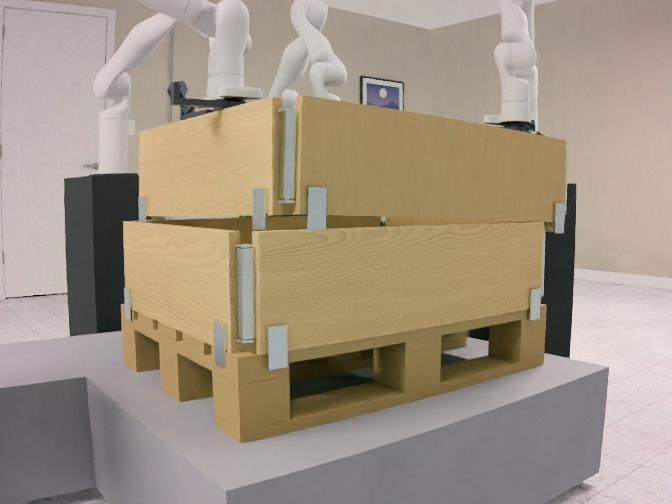

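Request:
move --arm2 '{"joints":{"joint2_rad":0.87197,"joint4_rad":0.93872,"joint6_rad":1.33091},"min_time_s":3}' --arm3 '{"joints":{"joint1_rad":0.22589,"joint2_rad":1.49601,"joint4_rad":0.26023,"joint6_rad":1.38535,"joint7_rad":3.19141},"min_time_s":2}' --arm4 '{"joints":{"joint1_rad":-0.86769,"joint2_rad":1.07687,"joint4_rad":1.39056,"joint6_rad":0.67417,"joint7_rad":-3.78878},"min_time_s":2}' --cameras '[]'

Request:
move --arm3 '{"joints":{"joint1_rad":0.17959,"joint2_rad":1.46074,"joint4_rad":0.31423,"joint6_rad":1.36663,"joint7_rad":3.14511},"min_time_s":3}' --arm4 '{"joints":{"joint1_rad":-0.57861,"joint2_rad":0.97419,"joint4_rad":1.69203,"joint6_rad":0.47537,"joint7_rad":-3.49969},"min_time_s":4}' --cameras '["cam_low","arm3_cam_wrist","arm4_cam_wrist","cam_high","arm2_cam_wrist"]'

Scene clock: 7010.10 s.
Joint torques (N m): arm1=[0.44 -24.01 1.16 -6.17 0.37 0 -0.43] | arm2=[-0.65 -23.26 0.62 -6.85 -0.14 0.03 -0.47] | arm3=[0.99 -29.47 0.87 -7.82 0.14 -0.07 -0.21] | arm4=[0.96 -22.1 0.23 -4.85 0.64 0.26 -0.12]
Flange force (N): arm1=[-0.4 1.4 4.6] | arm2=[0.6 -8.1 -2.7] | arm3=no reading | arm4=[-1.9 0.1 0.9]
move: arm2 done; arm3 done; arm4 done
MOTOR HOT: cleared for the motors of arm3.
Joint velocities: within noise
arm1: as last shown
arm2.joint_positions: joint1_rad=-0.080 joint2_rad=+0.872 joint3_rad=+0.000 joint4_rad=+0.939 joint5_rad=+0.000 joint6_rad=+1.331 joint7_rad=+2.956 hand_index_mcp=+0.796 hand_index_abd=-0.613 hand_index_pip=+0.577 hand_index_dip=+0.696 hand_middle_mcp=+0.796 hand_middle_abd=-0.570 hand_middle_pip=+0.578 hand_middle_dip=+0.698 hand_ring_mcp=+0.800 hand_ring_abd=-0.494 hand_ring_pip=+0.578 hand_ring_dip=+0.698 hand_thumb_cmc=+0.945 hand_thumb_axl=+0.683 hand_thumb_mcp=-0.539 hand_thumb_ipl=+0.168 hand_current_limit=+0.750 hand_speed=-0.850
arm2.joint_status: all done
arm2.hand_state: goal,goal,goal,goal,goal,goal,goal,goal,goal,goal,goal,goal,goal,goal,blocked,goal
arm2.index_mcp_current_ma: -9
arm2.index_abd_current_ma: 12
arm2.index_pip_current_ma: 1
arm2.index_dip_current_ma: 0
arm2.middle_mcp_current_ma: -8
arm2.middle_abd_current_ma: 0
arm2.middle_pip_current_ma: 3
arm2.middle_dip_current_ma: 4
arm2.ring_mcp_current_ma: 0
arm2.ring_abd_current_ma: 11
arm2.ring_pip_current_ma: 3
arm2.ring_dip_current_ma: 4
arm2.thumb_cmc_current_ma: -9
arm2.thumb_axl_current_ma: 12
arm2.thumb_mcp_current_ma: 89
arm2.thumb_ipl_current_ma: 0
arm2.hand_goal_index_mcp: 0.800
arm2.hand_goal_index_abd: -0.620
arm2.hand_goal_index_pip: 0.576
arm2.hand_goal_index_dip: 0.696
arm2.hand_goal_middle_mcp: 0.800
arm2.hand_goal_middle_abd: -0.570
arm2.hand_goal_middle_pip: 0.576
arm2.hand_goal_middle_dip: 0.696
arm2.hand_goal_ring_mcp: 0.800
arm2.hand_goal_ring_abd: -0.500
arm2.hand_goal_ring_pip: 0.576
arm2.hand_goal_ring_dip: 0.696
arm2.hand_goal_thumb_cmc: 0.950
arm2.hand_goal_thumb_axl: 0.678
arm2.hand_goal_thumb_mcp: -0.562
arm2.hand_goal_thumb_ipl: 0.168
arm2.hand: x=+0.1001 y=-0.3425 z=+0.9500 quat_wxyz=(+0.000, -1.000, -0.001, +0.000) (m; scene frame)
arm3.joint_positions: joint1_rad=+0.226 joint2_rad=+1.496 joint3_rad=+0.000 joint4_rad=+0.260 joint5_rad=+0.000 joint6_rad=+1.385 joint7_rad=+3.191 hand_index_mcp=+0.963 hand_index_abd=+0.000 hand_index_pip=+0.946 hand_index_dip=+0.947 hand_middle_mcp=+0.965 hand_middle_abd=+0.000 hand_middle_pip=+0.945 hand_middle_dip=+0.947 hand_ring_mcp=+0.963 hand_ring_abd=+0.000 hand_ring_pip=+0.945 hand_ring_dip=+0.947 hand_thumb_cmc=+0.941 hand_thumb_axl=+0.679 hand_thumb_mcp=-0.542 hand_thumb_ipl=+0.168 hand_current_limit=+0.750 hand_speed=-0.850
arm3.joint_status: all done
arm3.hand_state: goal,goal,goal,goal,goal,goal,goal,goal,goal,goal,goal,goal,goal,goal,blocked,goal
arm3.index_mcp_current_ma: -2
arm3.index_abd_current_ma: 0
arm3.index_pip_current_ma: -1
arm3.index_dip_current_ma: -1
arm3.middle_mcp_current_ma: -2
arm3.middle_abd_current_ma: 0
arm3.middle_pip_current_ma: -1
arm3.middle_dip_current_ma: -1
arm3.ring_mcp_current_ma: -2
arm3.ring_abd_current_ma: 0
arm3.ring_pip_current_ma: -1
arm3.ring_dip_current_ma: -1
arm3.thumb_cmc_current_ma: -3
arm3.thumb_axl_current_ma: 0
arm3.thumb_mcp_current_ma: 21
arm3.thumb_ipl_current_ma: 0
arm3.hand_goal_index_mcp: 0.970
arm3.hand_goal_index_abd: 0.000
arm3.hand_goal_index_pip: 0.950
arm3.hand_goal_index_dip: 0.950
arm3.hand_goal_middle_mcp: 0.970
arm3.hand_goal_middle_abd: 0.000
arm3.hand_goal_middle_pip: 0.950
arm3.hand_goal_middle_dip: 0.950
arm3.hand_goal_ring_mcp: 0.970
arm3.hand_goal_ring_abd: 0.000
arm3.hand_goal_ring_pip: 0.950
arm3.hand_goal_ring_dip: 0.950
arm3.hand_goal_thumb_cmc: 0.950
arm3.hand_goal_thumb_axl: 0.678
arm3.hand_goal_thumb_mcp: -0.562
arm3.hand_goal_thumb_ipl: 0.168
arm3.hand: x=+0.3581 y=-0.0076 z=+0.7419 quat_wxyz=(+0.002, +0.712, +0.702, +0.006) (m; scene frame)
arm4.joint_positions: joint1_rad=-0.868 joint2_rad=+1.077 joint3_rad=+0.000 joint4_rad=+1.391 joint5_rad=+0.000 joint6_rad=+0.674 joint7_rad=-3.789 hand_index_mcp=+0.963 hand_index_abd=+0.000 hand_index_pip=+0.944 hand_index_dip=+0.947 hand_middle_mcp=+0.964 hand_middle_abd=+0.002 hand_middle_pip=+0.944 hand_middle_dip=+0.947 hand_ring_mcp=+0.965 hand_ring_abd=+0.001 hand_ring_pip=+0.950 hand_ring_dip=+0.952 hand_thumb_cmc=+0.912 hand_thumb_axl=+0.987 hand_thumb_mcp=-0.585 hand_thumb_ipl=-0.093 hand_current_limit=+0.750 hand_speed=-0.850
arm4.joint_status: all done
arm4.hand_state: goal,goal,goal,goal,goal,goal,goal,goal,goal,goal,goal,goal,blocked,goal,goal,goal
arm4.index_mcp_current_ma: -2
arm4.index_abd_current_ma: 0
arm4.index_pip_current_ma: -2
arm4.index_dip_current_ma: -1
arm4.middle_mcp_current_ma: -2
arm4.middle_abd_current_ma: 0
arm4.middle_pip_current_ma: -2
arm4.middle_dip_current_ma: -1
arm4.ring_mcp_current_ma: -1
arm4.ring_abd_current_ma: 0
arm4.ring_pip_current_ma: 0
arm4.ring_dip_current_ma: 0
arm4.thumb_cmc_current_ma: -41
arm4.thumb_axl_current_ma: -9
arm4.thumb_mcp_current_ma: 12
arm4.thumb_ipl_current_ma: 4
arm4.hand_goal_index_mcp: 0.970
arm4.hand_goal_index_abd: 0.000
arm4.hand_goal_index_pip: 0.950
arm4.hand_goal_index_dip: 0.950
arm4.hand_goal_middle_mcp: 0.970
arm4.hand_goal_middle_abd: 0.000
arm4.hand_goal_middle_pip: 0.950
arm4.hand_goal_middle_dip: 0.950
arm4.hand_goal_ring_mcp: 0.970
arm4.hand_goal_ring_abd: 0.000
arm4.hand_goal_ring_pip: 0.950
arm4.hand_goal_ring_dip: 0.950
arm4.hand_goal_thumb_cmc: 0.950
arm4.hand_goal_thumb_axl: 1.000
arm4.hand_goal_thumb_mcp: -0.600
arm4.hand_goal_thumb_ipl: -0.100
arm4.hand: x=-0.5118 y=+0.1925 z=+0.7434 quat_wxyz=(-0.003, +0.702, -0.712, +0.003) (m; scene frame)
pictures: none
No camera images: "cameras" was empty.

Scene clock: 7014.40 s.
Joint torques (N m): arm1=[0.46 -23.98 1.22 -6.23 0.37 -0.04 -0.43] | arm2=[-0.67 -23.23 0.65 -6.85 -0.13 0.02 -0.44] | arm3=[0.96 -29.28 0.93 -7.8 0.13 -0.07 -0.2] | arm4=[2.81 -15.13 1.51 4.39 0.37 3.9 -0.57]
Flange force (N): arm1=[-0.3 1.2 4.5] | arm2=[0.6 -8.1 -2.7] | arm3=no reading | arm4=[-9.4 -13.2 0.4]
move: arm3 done; arm4 done
Joint velocities: within noise
arm1, arm2: as last shown
arm3.joint_positions: joint1_rad=+0.180 joint2_rad=+1.461 joint3_rad=+0.000 joint4_rad=+0.314 joint5_rad=+0.000 joint6_rad=+1.367 joint7_rad=+3.145 hand_index_mcp=+0.963 hand_index_abd=+0.000 hand_index_pip=+0.946 hand_index_dip=+0.947 hand_middle_mcp=+0.965 hand_middle_abd=+0.000 hand_middle_pip=+0.945 hand_middle_dip=+0.947 hand_ring_mcp=+0.963 hand_ring_abd=+0.000 hand_ring_pip=+0.945 hand_ring_dip=+0.947 hand_thumb_cmc=+0.941 hand_thumb_axl=+0.679 hand_thumb_mcp=-0.542 hand_thumb_ipl=+0.168 hand_current_limit=+0.750 hand_speed=-0.850
arm3.joint_status: all done
arm3.hand_state: goal,goal,goal,goal,goal,goal,goal,goal,goal,goal,goal,goal,goal,goal,blocked,goal
arm3.index_mcp_current_ma: -2
arm3.index_abd_current_ma: 0
arm3.index_pip_current_ma: -1
arm3.index_dip_current_ma: -1
arm3.middle_mcp_current_ma: -2
arm3.middle_abd_current_ma: 0
arm3.middle_pip_current_ma: -1
arm3.middle_dip_current_ma: -1
arm3.ring_mcp_current_ma: -2
arm3.ring_abd_current_ma: 0
arm3.ring_pip_current_ma: -1
arm3.ring_dip_current_ma: -1
arm3.thumb_cmc_current_ma: -3
arm3.thumb_axl_current_ma: 0
arm3.thumb_mcp_current_ma: 21
arm3.thumb_ipl_current_ma: 0
arm3.hand_goal_index_mcp: 0.970
arm3.hand_goal_index_abd: 0.000
arm3.hand_goal_index_pip: 0.950
arm3.hand_goal_index_dip: 0.950
arm3.hand_goal_middle_mcp: 0.970
arm3.hand_goal_middle_abd: 0.000
arm3.hand_goal_middle_pip: 0.950
arm3.hand_goal_middle_dip: 0.950
arm3.hand_goal_ring_mcp: 0.970
arm3.hand_goal_ring_abd: 0.000
arm3.hand_goal_ring_pip: 0.950
arm3.hand_goal_ring_dip: 0.950
arm3.hand_goal_thumb_cmc: 0.950
arm3.hand_goal_thumb_axl: 0.678
arm3.hand_goal_thumb_mcp: -0.562
arm3.hand_goal_thumb_ipl: 0.168
arm3.hand: x=+0.3580 y=-0.0413 z=+0.7507 quat_wxyz=(+0.002, +0.712, +0.702, +0.006) (m; scene frame)
arm4.joint_positions: joint1_rad=-0.579 joint2_rad=+0.974 joint3_rad=+0.000 joint4_rad=+1.692 joint5_rad=+0.000 joint6_rad=+0.475 joint7_rad=-3.500 hand_index_mcp=+0.963 hand_index_abd=+0.000 hand_index_pip=+0.944 hand_index_dip=+0.947 hand_middle_mcp=+0.964 hand_middle_abd=+0.002 hand_middle_pip=+0.944 hand_middle_dip=+0.947 hand_ring_mcp=+0.965 hand_ring_abd=+0.001 hand_ring_pip=+0.950 hand_ring_dip=+0.952 hand_thumb_cmc=+0.912 hand_thumb_axl=+0.987 hand_thumb_mcp=-0.585 hand_thumb_ipl=-0.093 hand_current_limit=+0.750 hand_speed=-0.850
arm4.joint_status: all done
arm4.hand_state: goal,goal,goal,goal,goal,goal,goal,goal,goal,goal,goal,goal,blocked,goal,goal,goal
arm4.index_mcp_current_ma: -2
arm4.index_abd_current_ma: 0
arm4.index_pip_current_ma: -2
arm4.index_dip_current_ma: -1
arm4.middle_mcp_current_ma: -2
arm4.middle_abd_current_ma: 0
arm4.middle_pip_current_ma: -2
arm4.middle_dip_current_ma: -1
arm4.ring_mcp_current_ma: -1
arm4.ring_abd_current_ma: 0
arm4.ring_pip_current_ma: 0
arm4.ring_dip_current_ma: 0
arm4.thumb_cmc_current_ma: -41
arm4.thumb_axl_current_ma: -9
arm4.thumb_mcp_current_ma: 12
arm4.thumb_ipl_current_ma: 4
arm4.hand_goal_index_mcp: 0.970
arm4.hand_goal_index_abd: 0.000
arm4.hand_goal_index_pip: 0.950
arm4.hand_goal_index_dip: 0.950
arm4.hand_goal_middle_mcp: 0.970
arm4.hand_goal_middle_abd: 0.000
arm4.hand_goal_middle_pip: 0.950
arm4.hand_goal_middle_dip: 0.950
arm4.hand_goal_ring_mcp: 0.970
arm4.hand_goal_ring_abd: 0.000
arm4.hand_goal_ring_pip: 0.950
arm4.hand_goal_ring_dip: 0.950
arm4.hand_goal_thumb_cmc: 0.950
arm4.hand_goal_thumb_axl: 1.000
arm4.hand_goal_thumb_mcp: -0.600
arm4.hand_goal_thumb_ipl: -0.100
arm4.hand: x=-0.5119 y=+0.0198 z=+0.7464 quat_wxyz=(-0.003, +0.702, -0.712, +0.003) (m; scene frame)
pictures: arm2_cam_wrist, arm3_cam_wrist, arm4_cam_wrist, cam_high, cam_low

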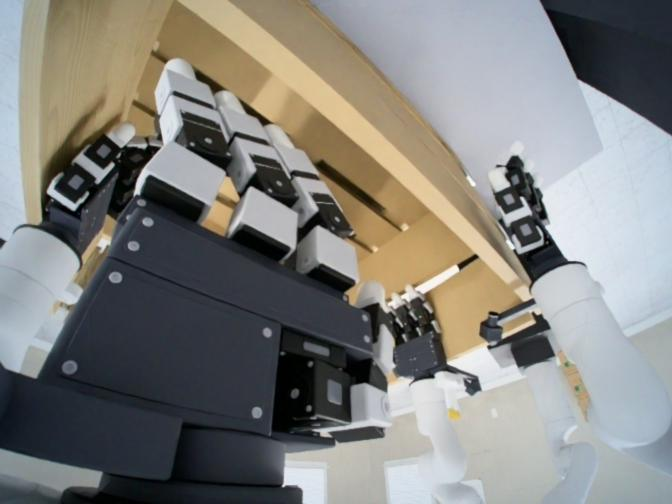

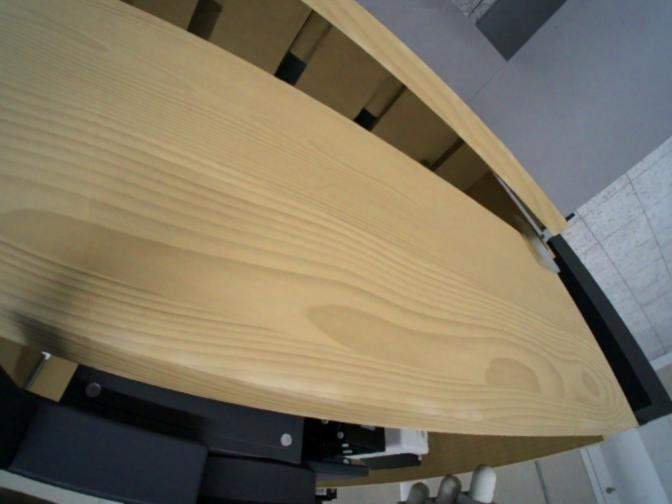

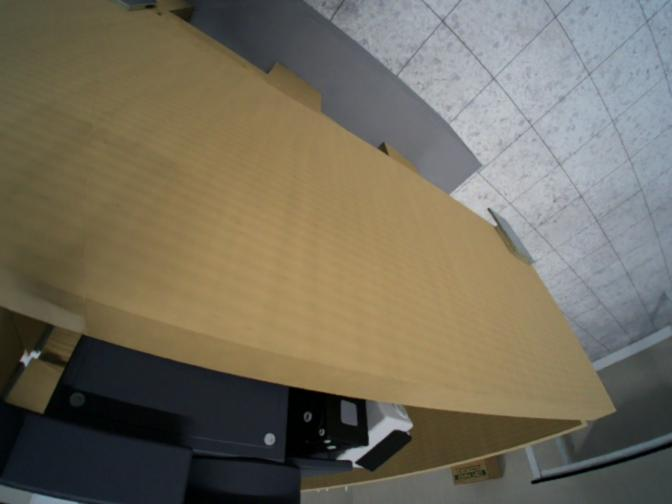

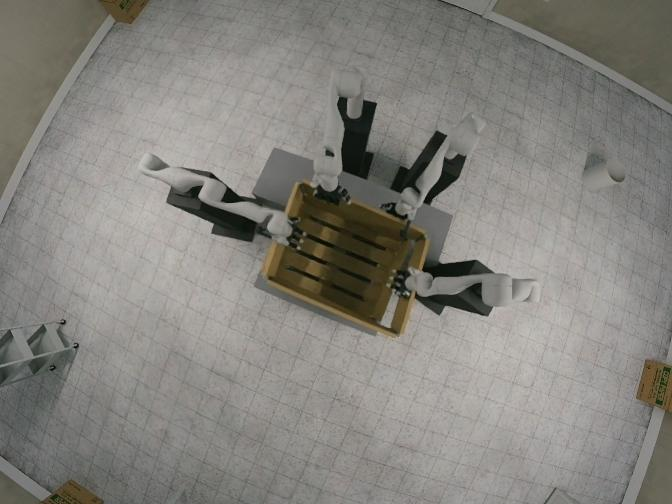

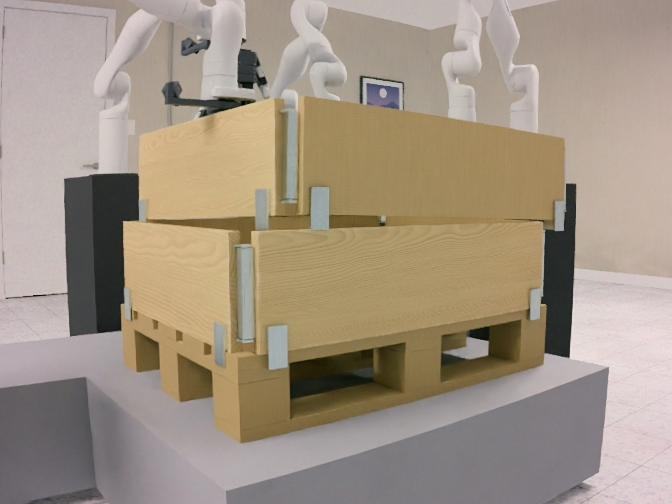

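Request:
move --arm3 '{"joints":{"joint1_rad":0.18006,"joint2_rad":1.35832,"joint4_rad":0.55723,"joint6_rad":1.22604,"joint7_rad":3.14558},"min_time_s":4}' --cameras '[]'

Request:
move --arm3 '{"joints":{"joint2_rad":1.34343,"joint4_rad":0.55902,"joint6_rad":1.23915},"min_time_s":3}' --arm4 '{"joints":{"joint2_rad":0.95300,"joint4_rad":1.69493,"joint6_rad":0.49366},"min_time_s":3}' --cameras '["cam_low"]'

Scene clock: 7059.83 s.
Joint torques (N m): arm1=[0.45 -23.96 1.18 -6.25 0.37 -0.02 -0.45] | arm2=[-0.65 -23.27 0.63 -6.84 -0.13 0.01 -0.45] | arm3=[-1.1 -25.82 -0.6 14.21 -0.12 20.1 2.72] | arm4=[-8.96 -10.4 -11.98 33.99 -4.78 19.57 -2.86]
Flange force (N): arm1=[-0.3 1.0 4.5] | arm2=[0.6 -8.3 -2.7] | arm3=[1.8 -100.3 29.2] | arm4=[-2.2 -84.5 28.3]
move: arm3 done
Joint velocities: within noise
arm1.joint_positions: joint1_rad=+0.231 joint2_rad=+0.949 joint3_rad=+0.000 joint4_rad=+1.475 joint5_rad=+0.000 joint6_rad=+0.718 joint7_rad=+0.296 hand_index_mcp=+0.960 hand_index_abd=+0.000 hand_index_pip=+0.944 hand_index_dip=+0.947 hand_middle_mcp=+0.960 hand_middle_abd=+0.000 hand_middle_pip=+0.944 hand_middle_dip=+0.947 hand_ring_mcp=+0.960 hand_ring_abd=+0.000 hand_ring_pip=+0.944 hand_ring_dip=+0.947 hand_thumb_cmc=+0.943 hand_thumb_axl=+0.679 hand_thumb_mcp=-0.543 hand_thumb_ipl=+0.168 hand_current_limit=+0.750 hand_speed=-0.850
arm1.joint_status: not commanded
arm1.hand_state: goal,goal,goal,goal,goal,goal,goal,goal,goal,goal,goal,goal,goal,goal,goal,goal
arm1.index_mcp_current_ma: -21
arm1.index_abd_current_ma: 0
arm1.index_pip_current_ma: -11
arm1.index_dip_current_ma: -5
arm1.middle_mcp_current_ma: -22
arm1.middle_abd_current_ma: 0
arm1.middle_pip_current_ma: -11
arm1.middle_dip_current_ma: -5
arm1.ring_mcp_current_ma: -21
arm1.ring_abd_current_ma: 0
arm1.ring_pip_current_ma: -12
arm1.ring_dip_current_ma: -5
arm1.thumb_cmc_current_ma: -14
arm1.thumb_axl_current_ma: 1
arm1.thumb_mcp_current_ma: 65
arm1.thumb_ipl_current_ma: 0
arm1.hand_goal_index_mcp: 0.970
arm1.hand_goal_index_abd: 0.000
arm1.hand_goal_index_pip: 0.950
arm1.hand_goal_index_dip: 0.950
arm1.hand_goal_middle_mcp: 0.970
arm1.hand_goal_middle_abd: 0.000
arm1.hand_goal_middle_pip: 0.950
arm1.hand_goal_middle_dip: 0.950
arm1.hand_goal_ring_mcp: 0.970
arm1.hand_goal_ring_abd: 0.000
arm1.hand_goal_ring_pip: 0.950
arm1.hand_goal_ring_dip: 0.950
arm1.hand_goal_thumb_cmc: 0.950
arm1.hand_goal_thumb_axl: 0.678
arm1.hand_goal_thumb_mcp: -0.562
arm1.hand_goal_thumb_ipl: 0.168
arm1.hand: x=-0.2274 y=-0.2652 z=+0.7452 quat_wxyz=(+0.000, -0.001, +1.000, -0.001) (m; scene frame)
arm2, arm4: as last shown
arm3.joint_positions: joint1_rad=+0.180 joint2_rad=+1.358 joint3_rad=+0.000 joint4_rad=+0.557 joint5_rad=+0.000 joint6_rad=+1.226 joint7_rad=+3.146 hand_index_mcp=+0.963 hand_index_abd=+0.000 hand_index_pip=+0.946 hand_index_dip=+0.947 hand_middle_mcp=+0.965 hand_middle_abd=+0.000 hand_middle_pip=+0.945 hand_middle_dip=+0.947 hand_ring_mcp=+0.963 hand_ring_abd=+0.000 hand_ring_pip=+0.945 hand_ring_dip=+0.947 hand_thumb_cmc=+0.941 hand_thumb_axl=+0.679 hand_thumb_mcp=-0.542 hand_thumb_ipl=+0.168 hand_current_limit=+0.750 hand_speed=-0.850
arm3.joint_status: all done
arm3.hand_state: goal,goal,goal,goal,goal,goal,goal,goal,goal,goal,goal,goal,goal,goal,blocked,goal
arm3.index_mcp_current_ma: -2
arm3.index_abd_current_ma: 0
arm3.index_pip_current_ma: -1
arm3.index_dip_current_ma: -1
arm3.middle_mcp_current_ma: -2
arm3.middle_abd_current_ma: 0
arm3.middle_pip_current_ma: -1
arm3.middle_dip_current_ma: -1
arm3.ring_mcp_current_ma: -2
arm3.ring_abd_current_ma: 0
arm3.ring_pip_current_ma: -1
arm3.ring_dip_current_ma: 0
arm3.thumb_cmc_current_ma: -4
arm3.thumb_axl_current_ma: 0
arm3.thumb_mcp_current_ma: 21
arm3.thumb_ipl_current_ma: 0
arm3.hand_goal_index_mcp: 0.970
arm3.hand_goal_index_abd: 0.000
arm3.hand_goal_index_pip: 0.950
arm3.hand_goal_index_dip: 0.950
arm3.hand_goal_middle_mcp: 0.970
arm3.hand_goal_middle_abd: 0.000
arm3.hand_goal_middle_pip: 0.950
arm3.hand_goal_middle_dip: 0.950
arm3.hand_goal_ring_mcp: 0.970
arm3.hand_goal_ring_abd: 0.000
arm3.hand_goal_ring_pip: 0.950
arm3.hand_goal_ring_dip: 0.950
arm3.hand_goal_thumb_cmc: 0.950
arm3.hand_goal_thumb_axl: 0.678
arm3.hand_goal_thumb_mcp: -0.562
arm3.hand_goal_thumb_ipl: 0.168
arm3.hand: x=+0.3769 y=-0.0413 z=+0.7510 quat_wxyz=(+0.002, +0.712, +0.702, +0.006) (m; scene frame)
arm4.joint_positions: joint1_rad=-0.579 joint2_rad=+0.974 joint3_rad=+0.000 joint4_rad=+1.692 joint5_rad=+0.000 joint6_rad=+0.475 joint7_rad=-3.500 hand_index_mcp=+0.964 hand_index_abd=+0.000 hand_index_pip=+0.945 hand_index_dip=+0.947 hand_middle_mcp=+0.965 hand_middle_abd=+0.002 hand_middle_pip=+0.945 hand_middle_dip=+0.947 hand_ring_mcp=+0.965 hand_ring_abd=+0.001 hand_ring_pip=+0.950 hand_ring_dip=+0.952 hand_thumb_cmc=+0.912 hand_thumb_axl=+0.987 hand_thumb_mcp=-0.585 hand_thumb_ipl=-0.093 hand_current_limit=+0.750 hand_speed=-0.850
arm4.index_pip_current_ma: -1
arm4.middle_pip_current_ma: -1
arm4.hand: x=-0.5117 y=+0.0198 z=+0.7464 quat_wxyz=(-0.003, +0.702, -0.712, +0.003) (m; scene frame)
pictures: none
No camera images: "cameras" was empty.

Scene clock: 7063.13 s.
Joint torques (N m): arm1=[0.52 -23.97 1.18 -6.21 0.34 -0.02 -0.41] | arm2=[-0.64 -23.25 0.63 -6.85 -0.13 0.02 -0.48] | arm3=[-5.14 -27.44 -2.9 13.41 -1.42 19.99 2.93] | arm4=[-9.68 -13.13 -12.12 33.39 -4.32 19.26 -2.31]
Flange force (N): arm1=[-0.2 1.3 4.5] | arm2=[0.6 -8.1 -2.7] | arm3=[7.3 -100.2 30.0] | arm4=[-2.6 -87.2 31.9]
move: arm3 done; arm4 done
Joint velocities: within noise
arm1, arm2: as last shown
arm3.joint_positions: joint1_rad=+0.180 joint2_rad=+1.343 joint3_rad=+0.000 joint4_rad=+0.559 joint5_rad=+0.000 joint6_rad=+1.239 joint7_rad=+3.146 hand_index_mcp=+0.963 hand_index_abd=+0.000 hand_index_pip=+0.946 hand_index_dip=+0.947 hand_middle_mcp=+0.965 hand_middle_abd=+0.000 hand_middle_pip=+0.945 hand_middle_dip=+0.947 hand_ring_mcp=+0.963 hand_ring_abd=+0.000 hand_ring_pip=+0.945 hand_ring_dip=+0.947 hand_thumb_cmc=+0.941 hand_thumb_axl=+0.679 hand_thumb_mcp=-0.542 hand_thumb_ipl=+0.168 hand_current_limit=+0.750 hand_speed=-0.850
arm3.joint_status: all done
arm3.hand_state: goal,goal,goal,goal,goal,goal,goal,goal,goal,goal,goal,goal,goal,goal,blocked,goal
arm3.index_mcp_current_ma: -2
arm3.index_abd_current_ma: 0
arm3.index_pip_current_ma: -1
arm3.index_dip_current_ma: -1
arm3.middle_mcp_current_ma: -2
arm3.middle_abd_current_ma: 0
arm3.middle_pip_current_ma: -1
arm3.middle_dip_current_ma: -1
arm3.ring_mcp_current_ma: -2
arm3.ring_abd_current_ma: 0
arm3.ring_pip_current_ma: -1
arm3.ring_dip_current_ma: 0
arm3.thumb_cmc_current_ma: -4
arm3.thumb_axl_current_ma: 0
arm3.thumb_mcp_current_ma: 21
arm3.thumb_ipl_current_ma: 0
arm3.hand_goal_index_mcp: 0.970
arm3.hand_goal_index_abd: 0.000
arm3.hand_goal_index_pip: 0.950
arm3.hand_goal_index_dip: 0.950
arm3.hand_goal_middle_mcp: 0.970
arm3.hand_goal_middle_abd: 0.000
arm3.hand_goal_middle_pip: 0.950
arm3.hand_goal_middle_dip: 0.950
arm3.hand_goal_ring_mcp: 0.970
arm3.hand_goal_ring_abd: 0.000
arm3.hand_goal_ring_pip: 0.950
arm3.hand_goal_ring_dip: 0.950
arm3.hand_goal_thumb_cmc: 0.950
arm3.hand_goal_thumb_axl: 0.678
arm3.hand_goal_thumb_mcp: -0.562
arm3.hand_goal_thumb_ipl: 0.168
arm3.hand: x=+0.3768 y=-0.0413 z=+0.7610 quat_wxyz=(+0.002, +0.712, +0.702, +0.006) (m; scene frame)
arm4.joint_positions: joint1_rad=-0.579 joint2_rad=+0.953 joint3_rad=+0.000 joint4_rad=+1.695 joint5_rad=+0.000 joint6_rad=+0.494 joint7_rad=-3.500 hand_index_mcp=+0.964 hand_index_abd=+0.000 hand_index_pip=+0.945 hand_index_dip=+0.947 hand_middle_mcp=+0.965 hand_middle_abd=+0.002 hand_middle_pip=+0.945 hand_middle_dip=+0.947 hand_ring_mcp=+0.965 hand_ring_abd=+0.001 hand_ring_pip=+0.950 hand_ring_dip=+0.952 hand_thumb_cmc=+0.912 hand_thumb_axl=+0.987 hand_thumb_mcp=-0.585 hand_thumb_ipl=-0.093 hand_current_limit=+0.750 hand_speed=-0.850
arm4.joint_status: all done
arm4.hand_state: goal,goal,goal,goal,goal,goal,goal,goal,goal,goal,goal,goal,blocked,goal,goal,goal
arm4.index_mcp_current_ma: -2
arm4.index_abd_current_ma: 0
arm4.index_pip_current_ma: -1
arm4.index_dip_current_ma: -1
arm4.middle_mcp_current_ma: -2
arm4.middle_abd_current_ma: 0
arm4.middle_pip_current_ma: -1
arm4.middle_dip_current_ma: -1
arm4.ring_mcp_current_ma: -1
arm4.ring_abd_current_ma: 0
arm4.ring_pip_current_ma: 0
arm4.ring_dip_current_ma: 0
arm4.thumb_cmc_current_ma: -41
arm4.thumb_axl_current_ma: -9
arm4.thumb_mcp_current_ma: 12
arm4.thumb_ipl_current_ma: 4
arm4.hand_goal_index_mcp: 0.970
arm4.hand_goal_index_abd: 0.000
arm4.hand_goal_index_pip: 0.950
arm4.hand_goal_index_dip: 0.950
arm4.hand_goal_middle_mcp: 0.970
arm4.hand_goal_middle_abd: 0.000
arm4.hand_goal_middle_pip: 0.950
arm4.hand_goal_middle_dip: 0.950
arm4.hand_goal_ring_mcp: 0.970
arm4.hand_goal_ring_abd: 0.000
arm4.hand_goal_ring_pip: 0.950
arm4.hand_goal_ring_dip: 0.950
arm4.hand_goal_thumb_cmc: 0.950
arm4.hand_goal_thumb_axl: 1.000
arm4.hand_goal_thumb_mcp: -0.600
arm4.hand_goal_thumb_ipl: -0.100
arm4.hand: x=-0.5120 y=+0.0198 z=+0.7564 quat_wxyz=(-0.003, +0.702, -0.712, +0.003) (m; scene frame)
pictures: cam_low

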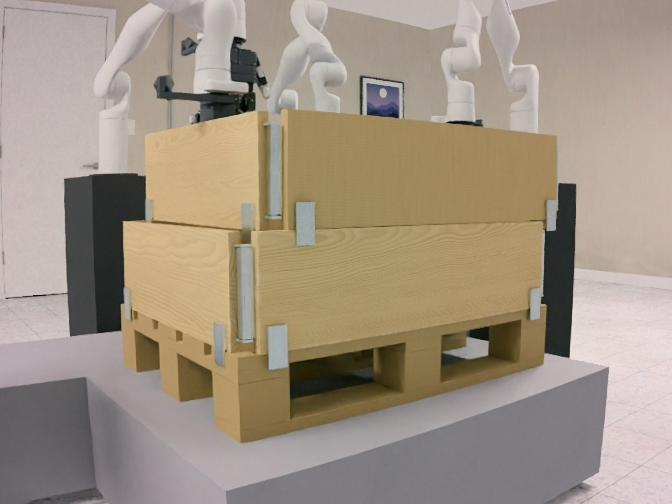

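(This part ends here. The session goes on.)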